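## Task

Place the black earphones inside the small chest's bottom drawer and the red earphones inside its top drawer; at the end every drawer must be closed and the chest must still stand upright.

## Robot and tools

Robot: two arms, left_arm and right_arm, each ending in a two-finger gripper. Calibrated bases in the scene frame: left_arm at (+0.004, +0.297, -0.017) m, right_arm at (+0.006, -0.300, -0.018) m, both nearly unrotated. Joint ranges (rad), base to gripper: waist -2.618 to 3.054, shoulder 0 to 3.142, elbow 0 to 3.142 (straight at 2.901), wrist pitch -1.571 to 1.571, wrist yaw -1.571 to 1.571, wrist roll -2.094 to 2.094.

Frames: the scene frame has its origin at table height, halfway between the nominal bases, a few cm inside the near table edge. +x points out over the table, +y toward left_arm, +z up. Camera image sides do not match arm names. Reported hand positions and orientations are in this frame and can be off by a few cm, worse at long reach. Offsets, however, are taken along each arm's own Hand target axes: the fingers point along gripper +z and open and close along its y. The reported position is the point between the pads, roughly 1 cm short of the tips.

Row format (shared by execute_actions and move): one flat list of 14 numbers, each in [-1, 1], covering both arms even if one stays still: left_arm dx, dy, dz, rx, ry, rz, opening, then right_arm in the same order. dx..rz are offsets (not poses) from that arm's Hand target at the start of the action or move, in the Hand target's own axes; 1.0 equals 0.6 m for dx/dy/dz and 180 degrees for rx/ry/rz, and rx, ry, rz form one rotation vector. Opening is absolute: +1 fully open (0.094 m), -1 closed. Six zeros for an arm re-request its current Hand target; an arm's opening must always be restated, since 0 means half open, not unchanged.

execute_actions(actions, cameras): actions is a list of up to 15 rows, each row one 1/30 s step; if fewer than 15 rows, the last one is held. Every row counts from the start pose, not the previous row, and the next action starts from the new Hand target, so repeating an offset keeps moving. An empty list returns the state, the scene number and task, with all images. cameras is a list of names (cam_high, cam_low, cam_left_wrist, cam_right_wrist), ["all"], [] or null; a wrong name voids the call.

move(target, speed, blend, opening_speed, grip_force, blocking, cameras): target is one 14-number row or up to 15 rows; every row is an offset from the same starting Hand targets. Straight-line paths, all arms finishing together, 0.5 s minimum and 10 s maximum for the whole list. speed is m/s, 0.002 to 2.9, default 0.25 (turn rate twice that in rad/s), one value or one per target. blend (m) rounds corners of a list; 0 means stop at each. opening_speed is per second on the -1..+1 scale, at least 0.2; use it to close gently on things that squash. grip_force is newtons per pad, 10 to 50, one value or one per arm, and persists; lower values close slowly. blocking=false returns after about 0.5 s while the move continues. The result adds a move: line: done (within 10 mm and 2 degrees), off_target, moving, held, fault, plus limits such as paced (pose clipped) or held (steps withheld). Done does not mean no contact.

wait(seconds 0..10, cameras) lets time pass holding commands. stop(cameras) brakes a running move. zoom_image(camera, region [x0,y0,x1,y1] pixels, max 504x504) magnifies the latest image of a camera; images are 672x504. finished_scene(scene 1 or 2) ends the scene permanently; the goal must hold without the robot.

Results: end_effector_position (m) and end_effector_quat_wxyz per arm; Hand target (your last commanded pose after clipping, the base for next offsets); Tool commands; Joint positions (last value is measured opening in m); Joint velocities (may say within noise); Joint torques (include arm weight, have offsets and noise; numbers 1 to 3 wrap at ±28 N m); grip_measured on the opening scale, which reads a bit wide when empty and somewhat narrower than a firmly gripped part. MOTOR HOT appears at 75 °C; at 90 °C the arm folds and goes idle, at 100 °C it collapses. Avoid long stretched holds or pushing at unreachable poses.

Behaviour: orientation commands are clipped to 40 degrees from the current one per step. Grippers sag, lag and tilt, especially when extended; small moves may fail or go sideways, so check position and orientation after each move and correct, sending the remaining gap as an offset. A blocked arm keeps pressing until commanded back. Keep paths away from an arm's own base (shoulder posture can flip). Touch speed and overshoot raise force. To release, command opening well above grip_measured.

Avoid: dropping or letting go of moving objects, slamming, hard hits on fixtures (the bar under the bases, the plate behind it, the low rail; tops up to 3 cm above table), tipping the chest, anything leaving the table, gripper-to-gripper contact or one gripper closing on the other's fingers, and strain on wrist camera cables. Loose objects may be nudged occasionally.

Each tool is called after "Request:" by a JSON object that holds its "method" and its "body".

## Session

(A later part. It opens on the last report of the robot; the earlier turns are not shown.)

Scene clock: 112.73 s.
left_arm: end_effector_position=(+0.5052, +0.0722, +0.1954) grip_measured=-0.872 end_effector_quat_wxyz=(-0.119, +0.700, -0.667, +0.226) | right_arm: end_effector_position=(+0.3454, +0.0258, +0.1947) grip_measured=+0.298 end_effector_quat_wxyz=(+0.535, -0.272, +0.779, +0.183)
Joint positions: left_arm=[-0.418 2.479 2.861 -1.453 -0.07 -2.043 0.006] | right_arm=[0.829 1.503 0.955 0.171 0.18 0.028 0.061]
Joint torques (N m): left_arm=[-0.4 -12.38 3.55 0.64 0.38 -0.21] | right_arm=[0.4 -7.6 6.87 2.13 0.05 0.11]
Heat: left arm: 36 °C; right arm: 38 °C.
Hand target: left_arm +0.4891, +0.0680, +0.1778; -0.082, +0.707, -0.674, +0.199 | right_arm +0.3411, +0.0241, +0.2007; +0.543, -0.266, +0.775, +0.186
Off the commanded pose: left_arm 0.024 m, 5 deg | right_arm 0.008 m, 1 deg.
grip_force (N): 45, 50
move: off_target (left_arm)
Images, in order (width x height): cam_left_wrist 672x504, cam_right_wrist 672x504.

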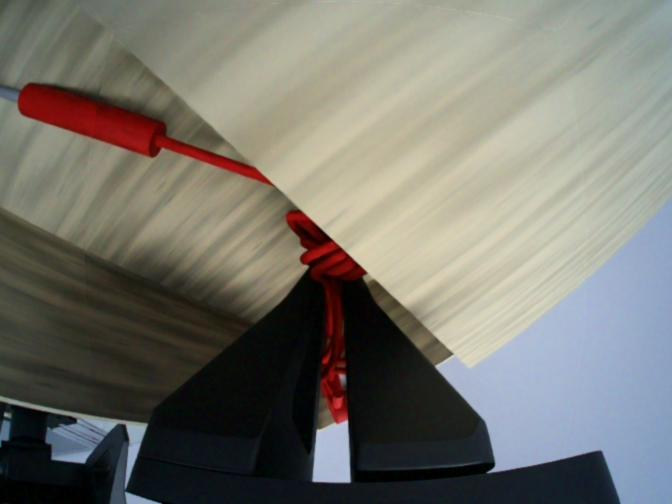

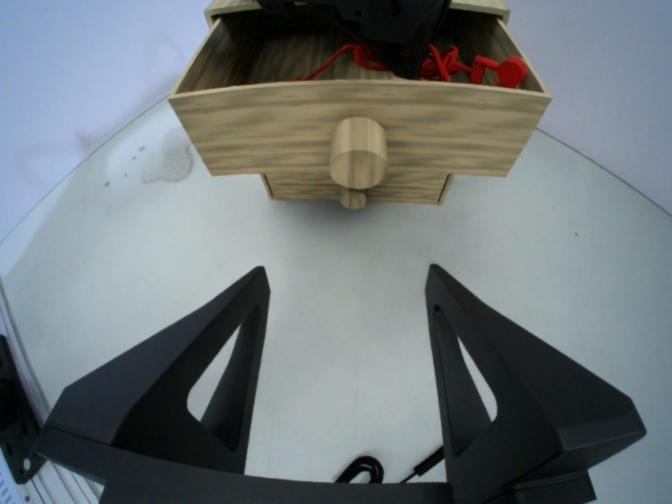

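Request:
{"method": "move", "body": {"target": [[0,-0.03,-0.028,0,0,0,-1,0,0,0,0,0,0,0.3],[0,-0.03,-0.028,0,0,0,-0.5,0,0,0,0,0,0,0.3]], "speed": 0.06, "opening_speed": 0.5, "cameras": ["cam_left_wrist","cam_right_wrist","cam_high"]}}

Request:
{"method": "zoom_image", "body": {"camera": "cam_right_wrist", "region": [150, 0, 560, 200]}}

Scene clock: 118.23 s.
left_arm: end_effector_position=(+0.5051, +0.0747, +0.1950) grip_measured=-0.503 end_effector_quat_wxyz=(-0.119, +0.697, -0.671, +0.224) | right_arm: end_effector_position=(+0.3454, +0.0258, +0.1947) grip_measured=+0.298 end_effector_quat_wxyz=(+0.535, -0.272, +0.779, +0.183)
Joint positions: left_arm=[-0.413 2.479 2.861 -1.458 -0.066 -2.028 0.023] | right_arm=[0.829 1.503 0.955 0.171 0.18 0.028 0.061]
Joint torques (N m): left_arm=[0.68 -13.65 6.45 0.9 0.41 -0.16] | right_arm=[0.57 -7.61 6.93 2.09 0.16 0.07]
Heat: left arm: 38 °C; right arm: 38 °C.
Hand target: left_arm +0.4990, +0.0719, +0.1999; -0.082, +0.707, -0.674, +0.199 | right_arm +0.3411, +0.0241, +0.2007; +0.543, -0.266, +0.775, +0.186
Off the commanded pose: left_arm 0.008 m, 5 deg | right_arm 0.008 m, 1 deg.
elbow stopped short (left arm): the move would have taken joint 3 (elbow) straighter than the controller allows.
grip_force (N): 45, 50
move: off_target (left_arm); target 2's new opening was sent with left_arm's hand 0.009 m and 5 deg from that target
Images, in order (width x height): cam_high 672x504, cam_left_wrist 672x504, cam_right_wrist 672x504.

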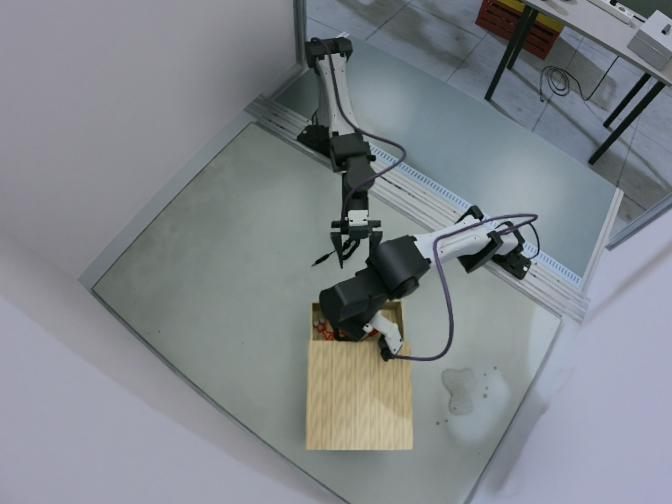

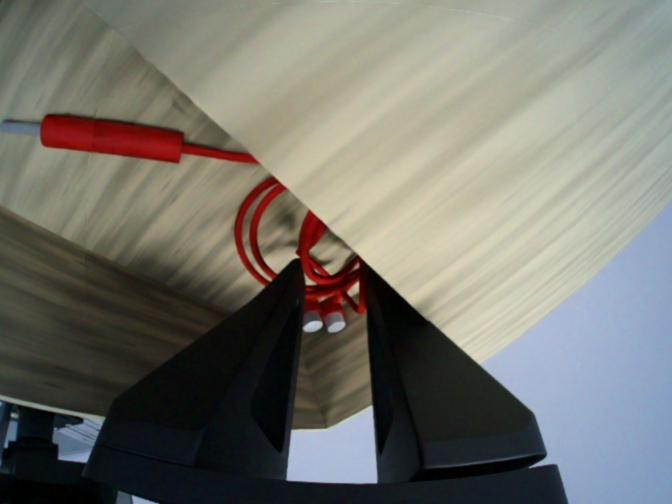

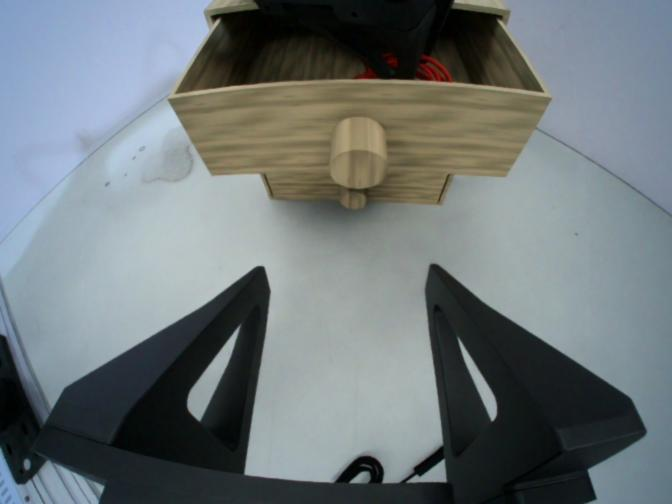

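Scaled by 1.229 from the camera's 672x504 image, which has a finer 960x720 frame.

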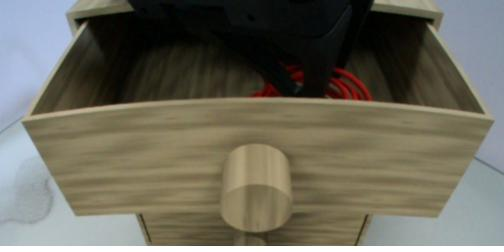

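Request:
{"method": "move", "body": {"target": [[0.024,-0.019,-0.08,0,0,0,-0.5,0,0,0,0,0,0,0.3]], "speed": 0.08, "cameras": ["cam_left_wrist","cam_right_wrist","cam_high"]}}

Scene clock: 121.17 s.
left_arm: end_effector_position=(+0.4958, +0.0681, +0.2284) grip_measured=-0.502 end_effector_quat_wxyz=(-0.112, +0.689, -0.666, +0.262) | right_arm: end_effector_position=(+0.3454, +0.0258, +0.1947) grip_measured=+0.298 end_effector_quat_wxyz=(+0.535, -0.272, +0.779, +0.183)
Joint positions: left_arm=[-0.42 2.417 2.861 -1.452 -0.034 -2.04 0.023] | right_arm=[0.829 1.503 0.955 0.171 0.18 0.028 0.061]
Joint torques (N m): left_arm=[-0.32 -15.53 6.34 1.2 -0.03 -0.11] | right_arm=[0.42 -7.72 6.98 2.09 0.11 0.08]
Heat: left arm: 39 °C; right arm: 38 °C.
Hand target: left_arm +0.4909, +0.0660, +0.2504; -0.082, +0.707, -0.674, +0.199 | right_arm +0.3411, +0.0241, +0.2007; +0.543, -0.266, +0.775, +0.186
Off the commanded pose: left_arm 0.023 m, 8 deg | right_arm 0.008 m, 1 deg.
elbow stopped short (left arm): the move would have taken joint 3 (elbow) straighter than the controller allows.
grip_force (N): 45, 50
move: off_target (left_arm)
Images, in order (width x height): cam_high 672x504, cam_left_wrist 672x504, cam_right_wrist 672x504.

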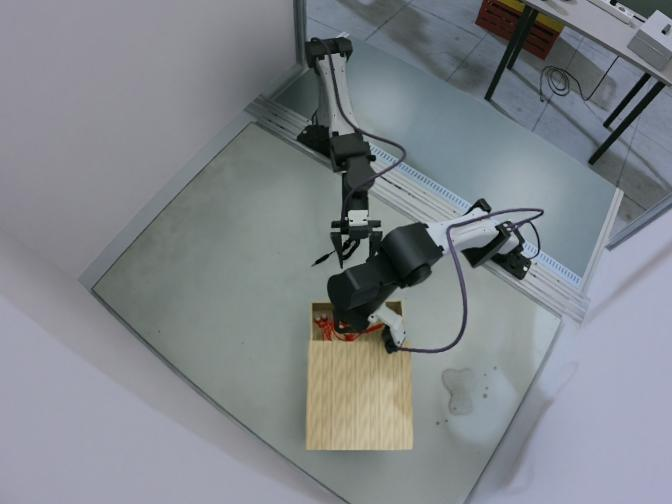

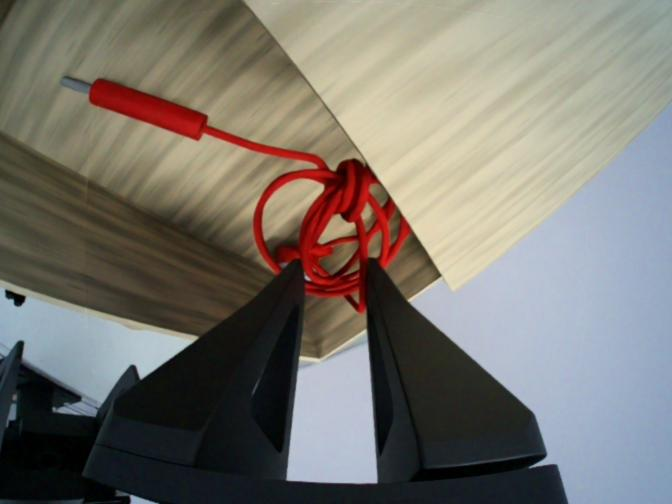

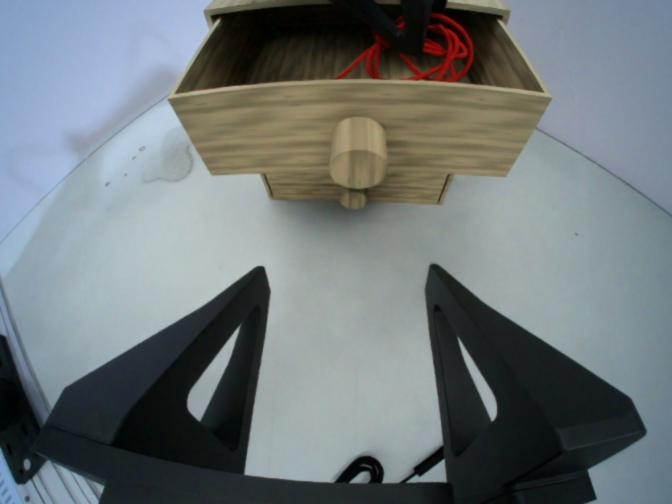

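Request:
{"method": "zoom_image", "body": {"camera": "cam_left_wrist", "region": [220, 130, 470, 330]}}

Request:
{"method": "zoom_image", "body": {"camera": "cam_right_wrist", "region": [280, 0, 540, 110]}}

Scaled by 2.016 from the camera's 672x504 image, which has a finer 960x720 frame.

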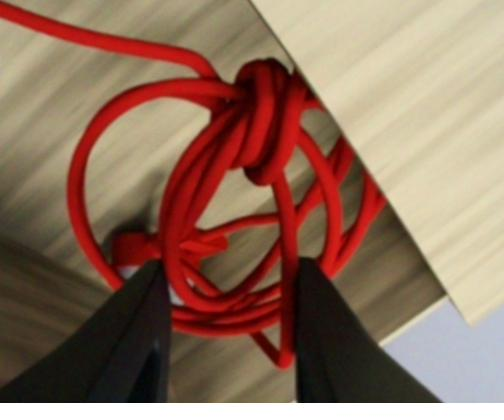

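Scaled by 1.938 from the camera's 672x504 image, which has a finer 960x720 frame.

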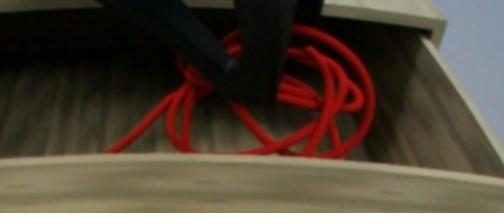

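Request:
{"method": "move", "body": {"target": [[0.008,-0.019,-0.08,0,0,0,-0.5,0,0,0,0,0,0,0.3]], "speed": 0.08, "cameras": ["cam_left_wrist","cam_right_wrist","cam_low"]}}

Scene clock: 127.17 s.
left_arm: end_effector_position=(+0.4892, +0.0704, +0.2755) grip_measured=-0.502 end_effector_quat_wxyz=(-0.128, +0.677, -0.654, +0.312) | right_arm: end_effector_position=(+0.3454, +0.0258, +0.1947) grip_measured=+0.298 end_effector_quat_wxyz=(+0.535, -0.272, +0.779, +0.183)
Joint positions: left_arm=[-0.42 2.334 2.861 -1.423 -0.033 -2.04 0.023] | right_arm=[0.829 1.503 0.955 0.171 0.18 0.028 0.061]
Joint torques (N m): left_arm=[-0.34 -15.06 6.15 1.35 -0.04 -0.12] | right_arm=[0.54 -7.87 6.78 2.09 0.1 0.08]
Heat: left arm: 42 °C; right arm: 38 °C.
Hand target: left_arm +0.4826, +0.0694, +0.2990; -0.082, +0.707, -0.674, +0.199 | right_arm +0.3411, +0.0241, +0.2007; +0.543, -0.266, +0.775, +0.186
Off the commanded pose: left_arm 0.025 m, 15 deg | right_arm 0.008 m, 1 deg.
elbow stopped short (left arm): the move would have taken joint 3 (elbow) straighter than the controller allows.
grip_force (N): 45, 50
move: off_target (left_arm)
Images, in order (width x height): cam_low 672x504, cam_left_wrist 672x504, cam_right_wrist 672x504.

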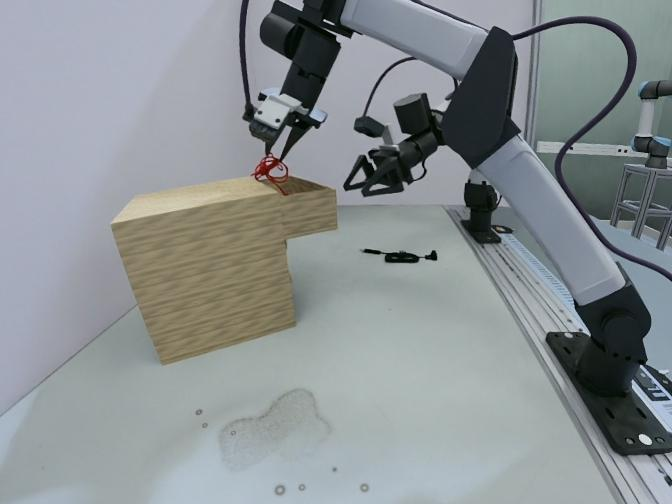

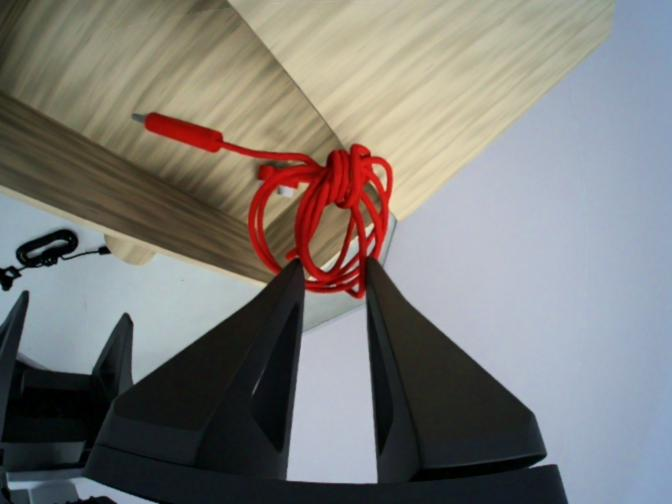

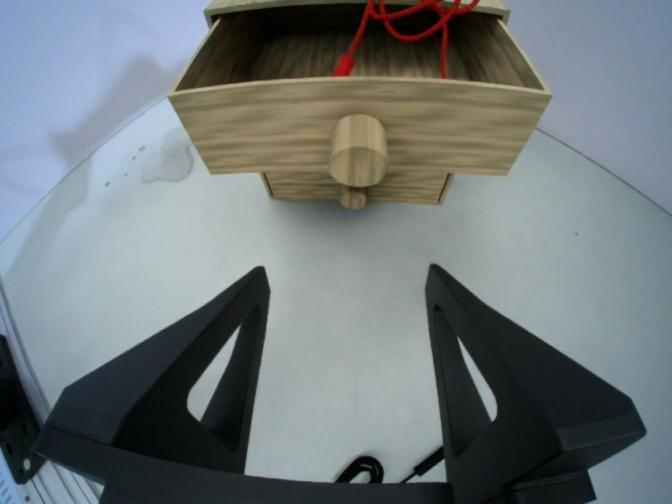

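Request:
{"method": "move", "body": {"target": [[-0.028,0.049,0.147,0,0,0,-0.5,0,0,0,0,0,0,0.3],[-0.028,0.049,0.147,0,0,0,-0.74,0,0,0,0,0,0,0.3],[-0.0135,0.017,0.071,0,0,0,-0.74,0,0,0,0,0,0,0.3]], "speed": 0.1, "opening_speed": 0.6, "cameras": ["cam_left_wrist","cam_right_wrist"]}}

Scene clock: 137.97 s.
left_arm: end_effector_position=(+0.4934, +0.0682, +0.2328) grip_measured=-0.737 end_effector_quat_wxyz=(-0.111, +0.689, -0.666, +0.265) | right_arm: end_effector_position=(+0.3454, +0.0258, +0.1947) grip_measured=+0.298 end_effector_quat_wxyz=(+0.535, -0.272, +0.779, +0.183)
Joint positions: left_arm=[-0.42 2.407 2.861 -1.456 -0.029 -2.04 0.012] | right_arm=[0.829 1.503 0.955 0.171 0.18 0.028 0.061]
Joint torques (N m): left_arm=[0.42 -15.56 6.3 1.18 -0.04 -0.11] | right_arm=[0.58 -7.73 6.74 2.11 0.11 0.08]
Heat: left arm: 45 °C; right arm: 39 °C.
Hand target: left_arm +0.4898, +0.0702, +0.2552; -0.082, +0.707, -0.674, +0.199 | right_arm +0.3411, +0.0241, +0.2007; +0.543, -0.266, +0.775, +0.186
Off the commanded pose: left_arm 0.023 m, 8 deg | right_arm 0.008 m, 1 deg.
elbow stopped short (left arm): the move would have taken joint 3 (elbow) straighter than the controller allows.
grip_force (N): 45, 50
move: off_target (left_arm); target 2's new opening was sent with left_arm's hand 0.011 m and 6 deg from that target
Images, in order (width x height): cam_left_wrist 672x504, cam_right_wrist 672x504.

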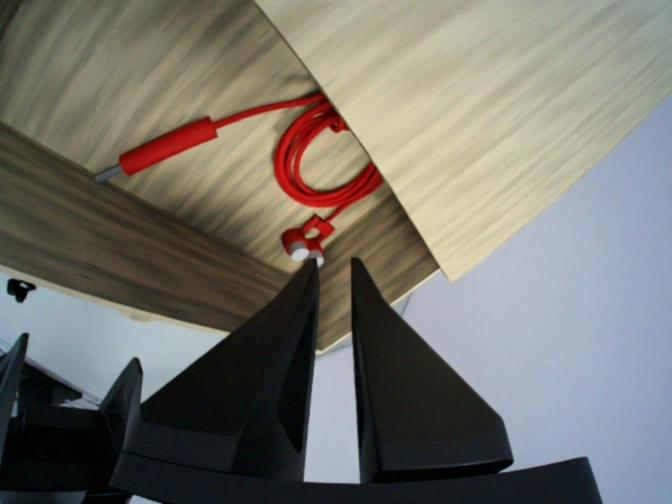

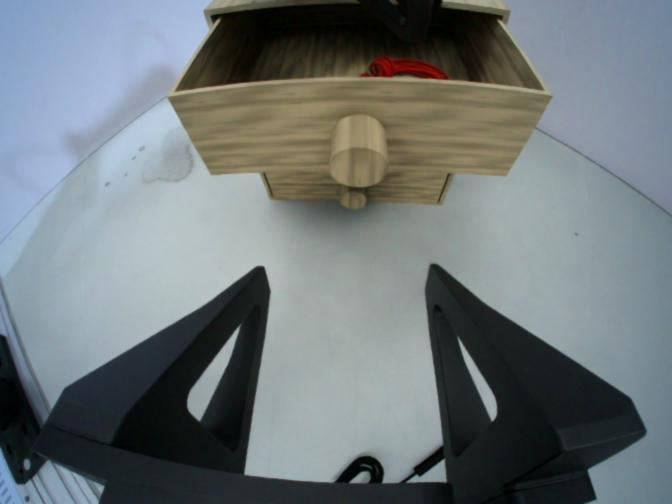

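Request:
{"method": "move", "body": {"target": [[0.023,-0.051,-0.121,0,0,0,-0.74,0,0,0,0,0,0,0.3],[-0.321,0.359,-0.295,0,0,0.3,-0.5,0,0,0,0,0,0,0.3],[-0.321,0.359,-0.295,0,0,0.3,-0.5,-0.12,0,0.329,0,0,0,0.3],[-0.321,0.359,-0.295,0,0,0.3,-0.5,-0.068,0,0.188,0,0,0,0.3],[-0.321,0.359,-0.295,0,0,0.3,-0.5,0.1275,0,0.26,0,0,0,0.3]], "speed": [0.2,0.4,0.15,0.25,0.25], "blend": [0.03,0,0,0.03,0], "cameras": ["all"]}}

Request:
{"method": "zoom_image", "body": {"camera": "cam_right_wrist", "region": [84, 0, 588, 300]}}

Scene clock: 150.27 s.
left_arm: end_effector_position=(+0.2300, +0.2715, +0.3107) grip_measured=-0.503 end_effector_quat_wxyz=(+0.248, -0.325, +0.898, -0.165) | right_arm: end_effector_position=(+0.4384, +0.0935, +0.0734) grip_measured=+0.298 end_effector_quat_wxyz=(+0.539, -0.261, +0.781, +0.178)
Joint positions: left_arm=[0.022 1.162 1.687 -1.52 0.14 -0.738 0.023] | right_arm=[0.771 2.129 1.201 0.559 0.149 0.018 0.061]
Joint torques (N m): left_arm=[0.43 -1.09 4.82 0.81 0.18 0.12] | right_arm=[0.03 -9.31 7.16 2.18 -0.18 -0.08]
Heat: left arm: 44 °C; right arm: 39 °C.
Hand target: left_arm +0.2198, +0.2699, +0.2999; +0.163, -0.324, +0.921, -0.140 | right_arm +0.4361, +0.0981, +0.0754; +0.543, -0.266, +0.775, +0.186
Off the commanded pose: left_arm 0.015 m, 10 deg | right_arm 0.005 m, 1 deg.
elbow stopped short (left arm): the move would have taken joint 3 (elbow) straighter than the controller allows.
joint sent to its limit (left arm) — joint 4 (wrist pitch), lower limit. The joint targets are off in orientation, not in position.
grip_force (N): 45, 50
move: off_target (left_arm); target 2's new opening was sent with left_arm's hand 0.015 m and 10 deg from that target

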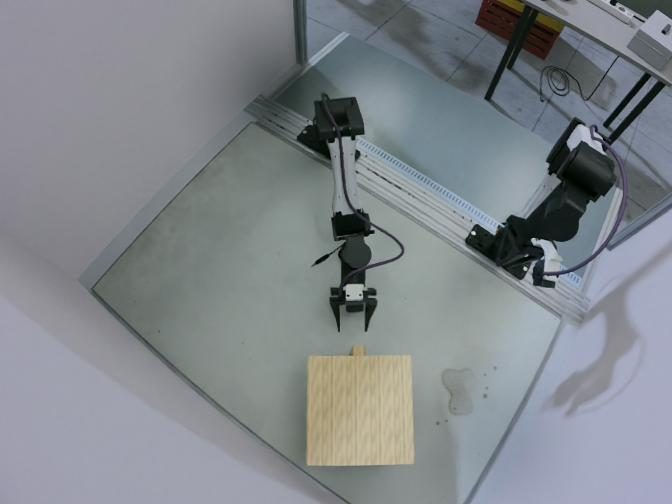

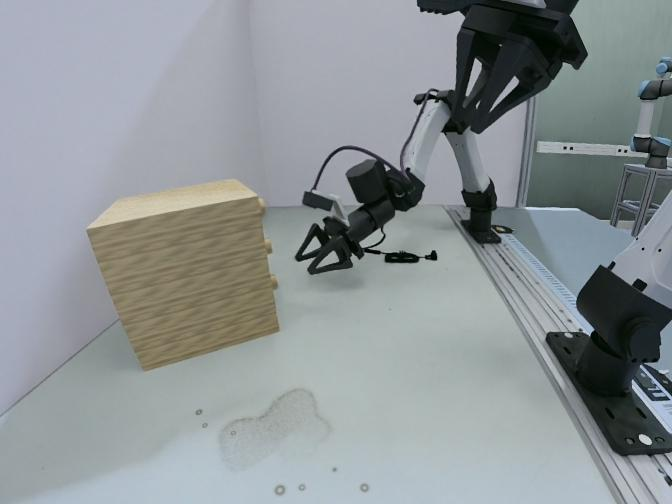

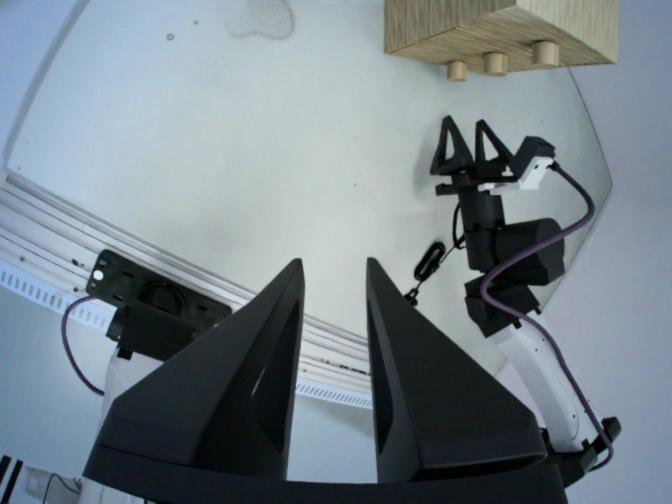

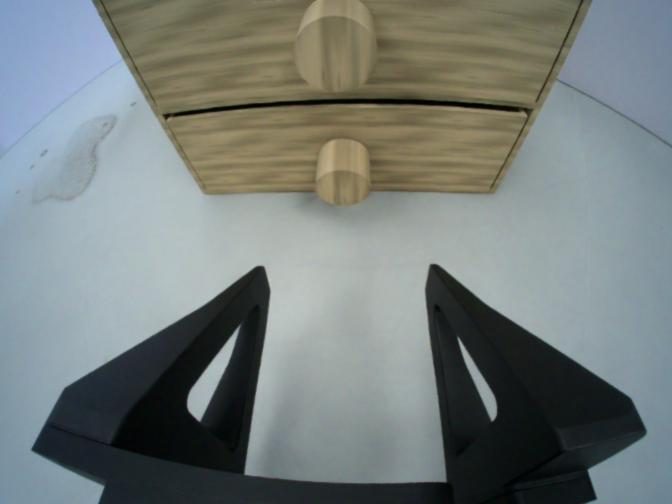

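Scaled by 1.000.

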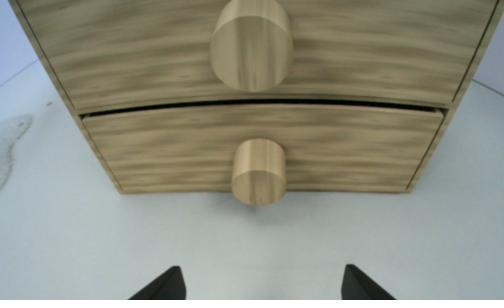

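Request:
{"method": "move", "body": {"target": [[0,0,0,0,0,0,-0.5,0.008,0.0067,0.065,0,0,0,0.3],[0,0,0,0,0,0,-0.5,-0.023,0.0067,0.1355,0,0,0,0.3],[0,0,0,0,0,0,-0.5,-0.023,0.0067,0.1355,0,0,0,-0.6],[0,0,0,0,0,0,-0.5,0.036,0.0067,-0.027,0,0,0,-0.6]], "speed": [0.2,0.1,0.1,0.12], "opening_speed": 1.0, "cameras": ["cam_high","cam_low","cam_left_wrist","cam_right_wrist"]}}

Scene clock: 184.60 s.
left_arm: end_effector_position=(+0.2300, +0.2715, +0.3107) grip_measured=-0.503 end_effector_quat_wxyz=(+0.248, -0.325, +0.898, -0.165) | right_arm: end_effector_position=(+0.4232, +0.0857, +0.0514) grip_measured=-0.422 end_effector_quat_wxyz=(+0.539, -0.265, +0.778, +0.183)
Joint positions: left_arm=[0.022 1.162 1.687 -1.52 0.14 -0.738 0.023] | right_arm=[0.777 2.141 1.098 0.678 0.141 0.016 0.027]
Joint torques (N m): left_arm=[0.42 -1.09 4.82 0.81 0.18 0.12] | right_arm=[0.95 -11.73 5.23 1.9 0.08 0.02]
Heat: left arm: 33 °C; right arm: 38 °C.
Hand target: left_arm +0.2198, +0.2699, +0.2999; +0.163, -0.324, +0.921, -0.140 | right_arm +0.4158, +0.0874, +0.0608; +0.543, -0.266, +0.775, +0.186
Off the commanded pose: left_arm 0.015 m, 10 deg | right_arm 0.012 m, 1 deg.
joint sent to its limit (left arm) — joint 4 (wrist pitch), lower limit. The joint targets are off in orientation, not in position.
grip_force (N): 45, 50
move: off_target (left_arm, right_arm)

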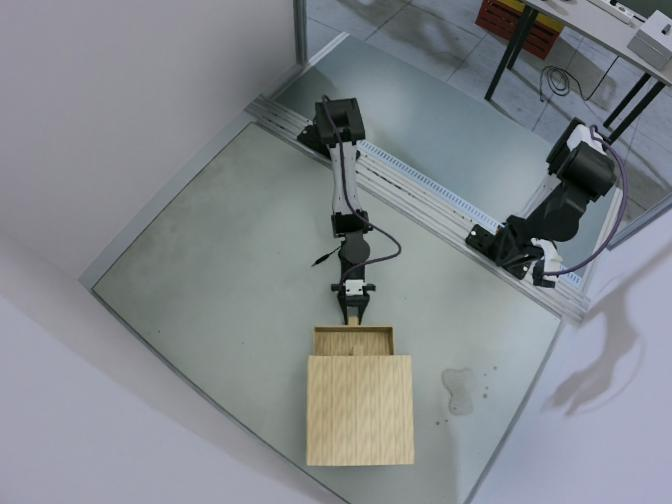

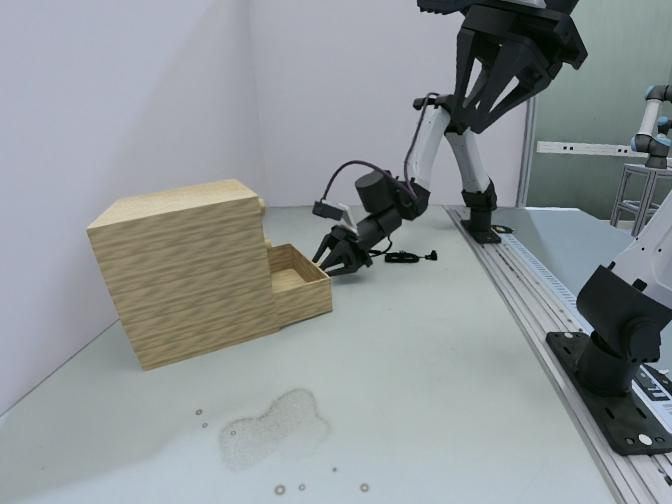

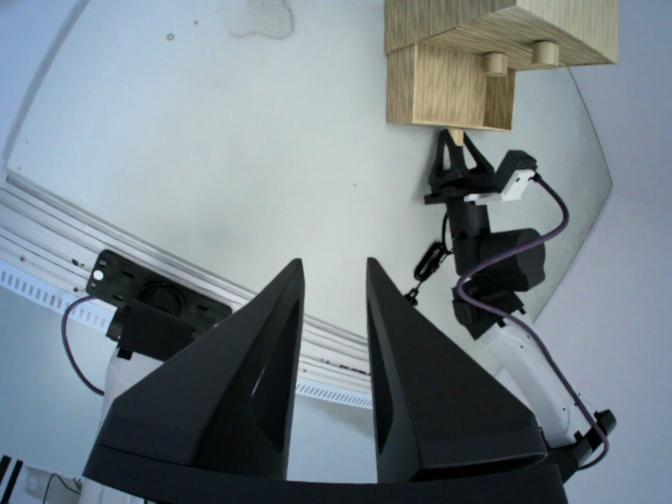

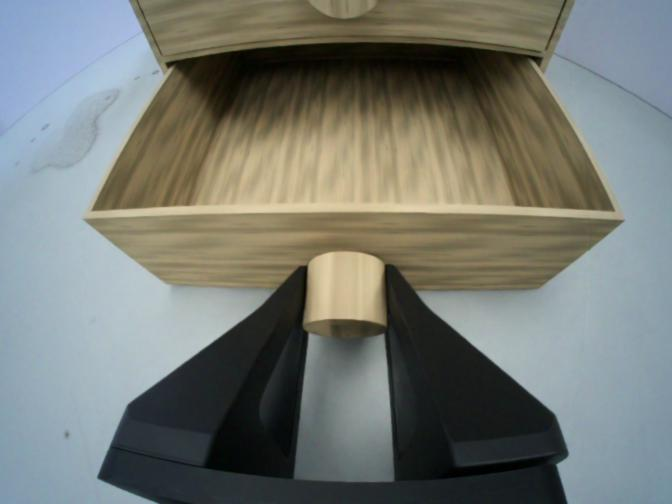

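Request:
{"method": "move", "body": {"target": [[0,0,0,0,0,0,-0.5,0,0,0,0,0,0,0.3],[0,0,0,0,0,0,-0.5,0.034,0,-0.094,0,0,0,0.3],[0,0,0,0,0,0,-0.5,-0.091,0,-0.14,0,0,0,0.3],[0,0,0,0,0,0,-0.5,0.0205,-0.03,-0.391,0.128,0.374,0.183,1]], "speed": [0.2,0.2,0.25,0.4], "blend": [0,0.03,0.03,0], "cameras": ["cam_right_wrist","cam_high"]}}

Scene clock: 193.10 s.
left_arm: end_effector_position=(+0.2300, +0.2715, +0.3107) grip_measured=-0.503 end_effector_quat_wxyz=(+0.248, -0.325, +0.898, -0.165) | right_arm: end_effector_position=(+0.2477, -0.0700, +0.1248) grip_measured=+0.998 end_effector_quat_wxyz=(+0.002, -0.006, +1.000, -0.009)
Joint positions: left_arm=[0.022 1.162 1.687 -1.52 0.14 -0.738 0.023] | right_arm=[0.784 1.827 1.665 -1.425 0.049 0.789 0.094]
Joint torques (N m): left_arm=[0.42 -1.09 4.82 0.81 0.18 0.12] | right_arm=[-0.29 -6.41 9.62 0.11 -0.15 0.06]
Heat: left arm: 32 °C; right arm: 37 °C.
Hand target: left_arm +0.2198, +0.2699, +0.2999; +0.163, -0.324, +0.921, -0.140 | right_arm +0.2496, -0.0648, +0.1293; +0.000, -0.001, +1.000, +0.000
Off the commanded pose: left_arm 0.015 m, 10 deg | right_arm 0.007 m, 1 deg.
joint sent to its limit (left arm) — joint 4 (wrist pitch), lower limit. The joint targets are off in orientation, not in position.
grip_force (N): 45, 50
move: off_target (left_arm)
Images, in order (width x height): cam_high 672x504, cam_right_wrist 672x504.

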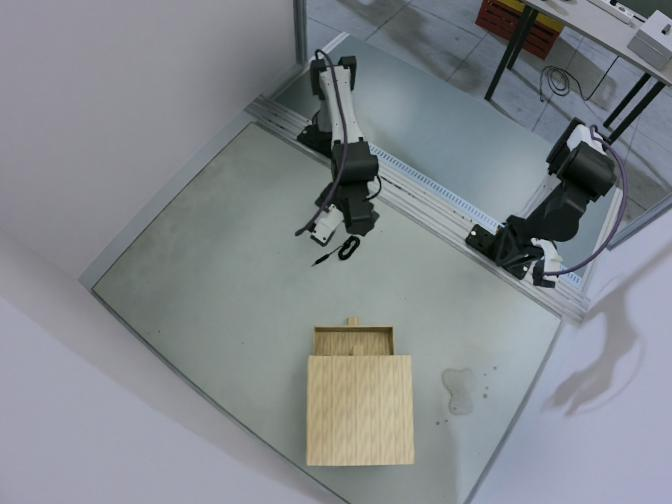

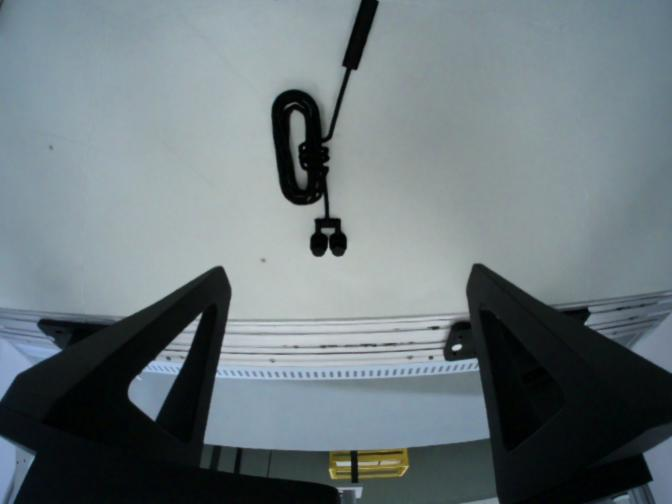

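Request:
{"method": "move", "body": {"target": [[0,0,0,0,0,0,-0.5,-0.003,0.054,0.15,0,0,0,0.5],[0,0,0,0,0,0,-0.5,-0.003,0.054,0.208,0,0,0,0.5],[0,0,0,0,0,0,-0.5,-0.003,0.054,0.208,0,0,0,-1]], "speed": [0.2,0.08,0.1], "opening_speed": 1.0, "cameras": ["cam_right_wrist"]}}

Scene clock: 206.83 s.
left_arm: end_effector_position=(+0.2300, +0.2715, +0.3107) grip_measured=-0.503 end_effector_quat_wxyz=(+0.248, -0.325, +0.898, -0.165) | right_arm: end_effector_position=(+0.2582, -0.0288, +0.0168) grip_measured=-0.768 end_effector_quat_wxyz=(+0.012, +0.000, +1.000, +0.013)
Joint positions: left_arm=[0.022 1.162 1.687 -1.52 0.14 -0.738 0.023] | right_arm=[0.824 1.972 1.423 -0.994 0.033 0.839 0.011]
Joint torques (N m): left_arm=[0.43 -1.09 4.82 0.81 0.18 0.12] | right_arm=[0.25 -6.69 4.72 0.32 0.03 0.03]
Heat: left arm: 32 °C; right arm: 34 °C.
Hand target: left_arm +0.2198, +0.2699, +0.2999; +0.163, -0.324, +0.921, -0.140 | right_arm +0.2514, -0.0326, +0.0046; +0.000, -0.001, +1.000, +0.000
Off the commanded pose: left_arm 0.015 m, 10 deg | right_arm 0.015 m, 2 deg.
joint sent to its limit (left arm) — joint 4 (wrist pitch), lower limit. The joint targets are off in orientation, not in position.
grip_force (N): 45, 50
move: off_target (left_arm, right_arm); target 3's new opening was sent with right_arm's hand 0.014 m and 1 deg from that target
Images, in order (width x height): cam_right_wrist 672x504.

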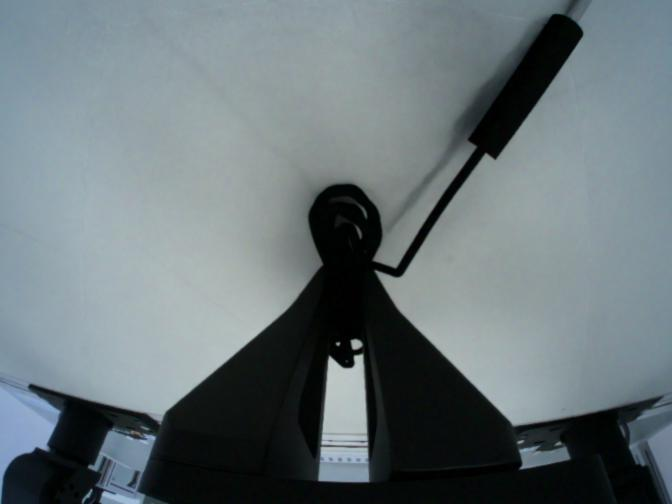

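Request:
{"method": "move", "body": {"target": [[0,0,0,0,0,0,-0.5,0,0,-0.33,0,0,0,-1],[0,0,0,0,0,0,-0.5,-0.33,0.28,-0.345,-0.121,-0.114,0.081,-1]], "speed": [0.15,0.25], "blend": [0.03,0], "cameras": ["all"]}}

Scene clock: 218.43 s.
left_arm: end_effector_position=(+0.2300, +0.2715, +0.3107) grip_measured=-0.503 end_effector_quat_wxyz=(+0.248, -0.325, +0.898, -0.165) | right_arm: end_effector_position=(+0.4424, +0.1326, +0.2033) grip_measured=-0.776 end_effector_quat_wxyz=(+0.238, +0.111, +0.925, +0.276)
Joint positions: left_arm=[0.022 1.162 1.687 -1.52 0.14 -0.738 0.023] | right_arm=[0.797 2.52 2.835 -1.147 0.074 1.01 0.011]
Joint torques (N m): left_arm=[0.42 -1.09 4.82 0.81 0.18 0.12] | right_arm=[-0.39 -10.95 9.85 1.72 0.18 0.06]
Heat: left arm: 32 °C; right arm: 34 °C.
Hand target: left_arm +0.2198, +0.2699, +0.2999; +0.163, -0.324, +0.921, -0.140 | right_arm +0.4491, +0.1358, +0.2114; +0.176, +0.125, +0.958, +0.187
Off the commanded pose: left_arm 0.015 m, 10 deg | right_arm 0.011 m, 13 deg.
elbow stopped short (right arm): the move would have taken joint 3 (elbow) straighter than the controller allows.
joint sent to its limit (left arm) — joint 4 (wrist pitch), lower limit. The joint targets are off in orientation, not in position.
grip_force (N): 45, 50
move: off_target (left_arm, right_arm)

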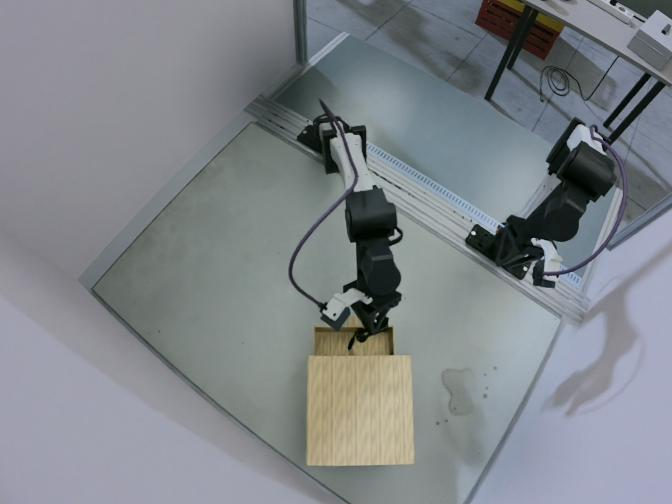

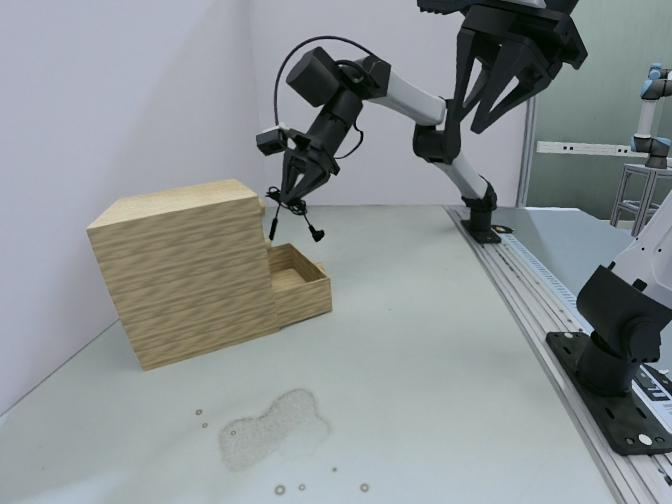

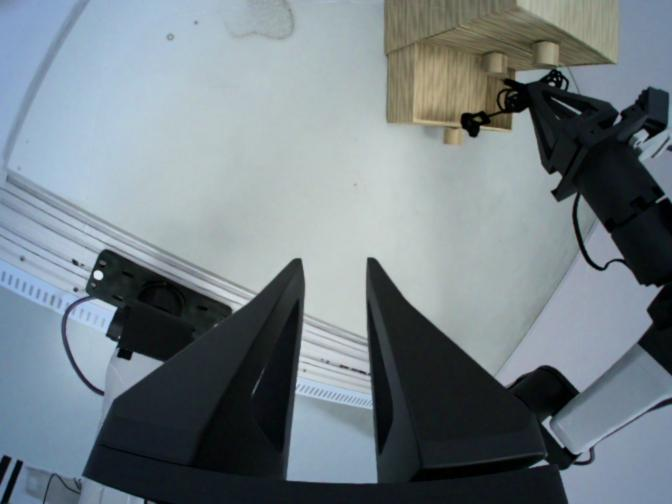

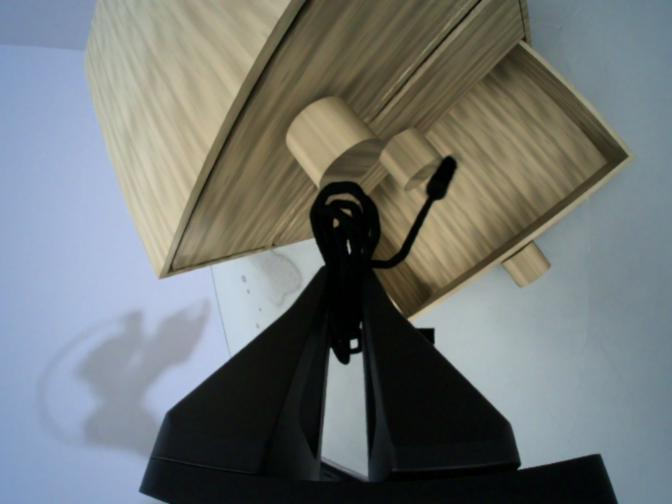

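Request:
{"method": "move", "body": {"target": [[0,0,0,0,0,0,-0.5,0,0,0,0,0,0.278,-1],[0,0,0,0,0,0,-0.5,-0.036,0.047,0.034,0,0,0.278,-1]], "speed": [0.4,0.15], "cameras": ["all"]}}

Request:
{"method": "zoom_image", "body": {"camera": "cam_left_wrist", "region": [370, 0, 670, 200]}}

Request:
{"method": "zoom_image", "body": {"camera": "cam_low", "region": [200, 140, 400, 340]}}

Scene clock: 234.17 s.
left_arm: end_effector_position=(+0.2300, +0.2715, +0.3107) grip_measured=-0.503 end_effector_quat_wxyz=(+0.248, -0.325, +0.898, -0.165) | right_arm: end_effector_position=(+0.4669, +0.1467, +0.1991) grip_measured=-0.776 end_effector_quat_wxyz=(+0.119, +0.488, +0.774, +0.386)
Joint positions: left_arm=[0.022 1.162 1.687 -1.52 0.14 -0.738 0.023] | right_arm=[0.79 2.564 2.835 -1.017 0.094 1.875 0.011]
Joint torques (N m): left_arm=[0.43 -1.1 4.81 0.81 0.18 0.12] | right_arm=[-0.76 -10.5 10.09 2.41 -0.06 -0.15]
Heat: left arm: 32 °C; right arm: 38 °C.
Hand target: left_arm +0.2198, +0.2699, +0.2999; +0.163, -0.324, +0.921, -0.140 | right_arm +0.4814, +0.1611, +0.2116; +0.081, +0.518, +0.816, +0.245
Off the commanded pose: left_arm 0.015 m, 10 deg | right_arm 0.024 m, 18 deg.
elbow stopped short (right arm): the move would have taken joint 3 (elbow) straighter than the controller allows.
joint sent to its limit (left arm) — joint 4 (wrist pitch), lower limit. The joint targets are off in orientation, not in position.
grip_force (N): 45, 50
move: off_target (left_arm, right_arm)

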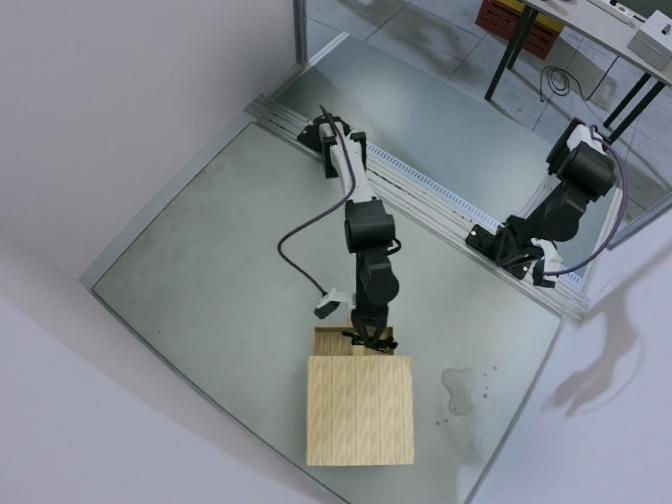

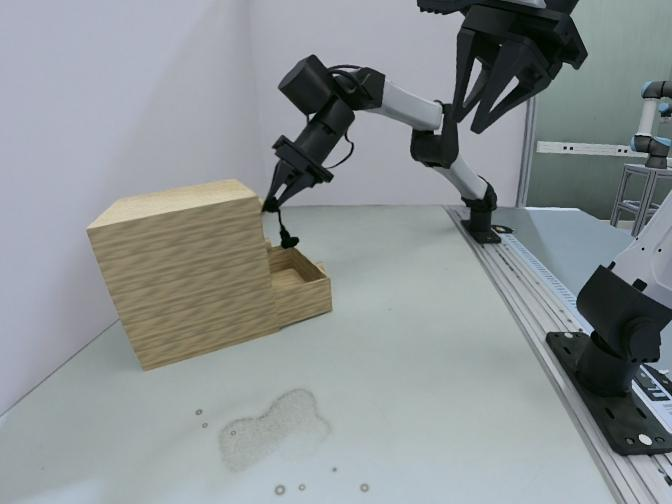

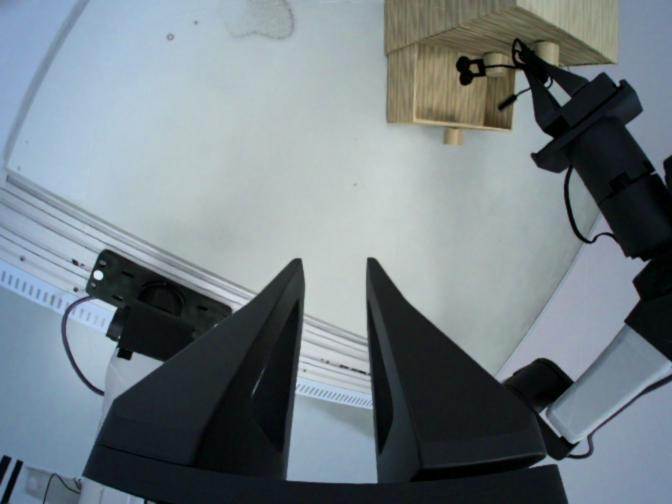

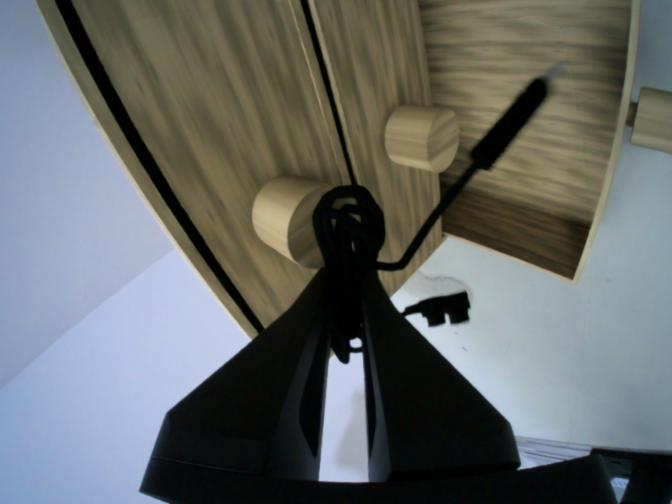

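Scaled by 1.680 from the camera's 672x504 image, which has a finer 960x720 frame.

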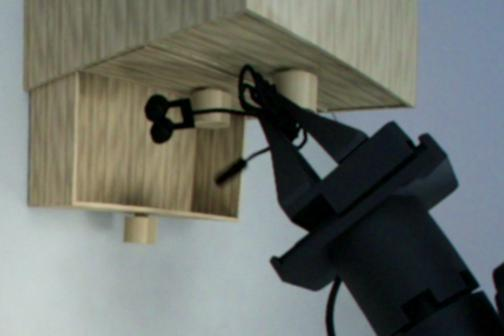

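Scaled by 2.520.

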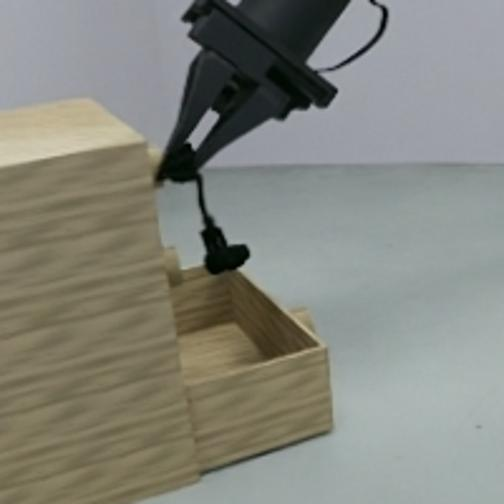

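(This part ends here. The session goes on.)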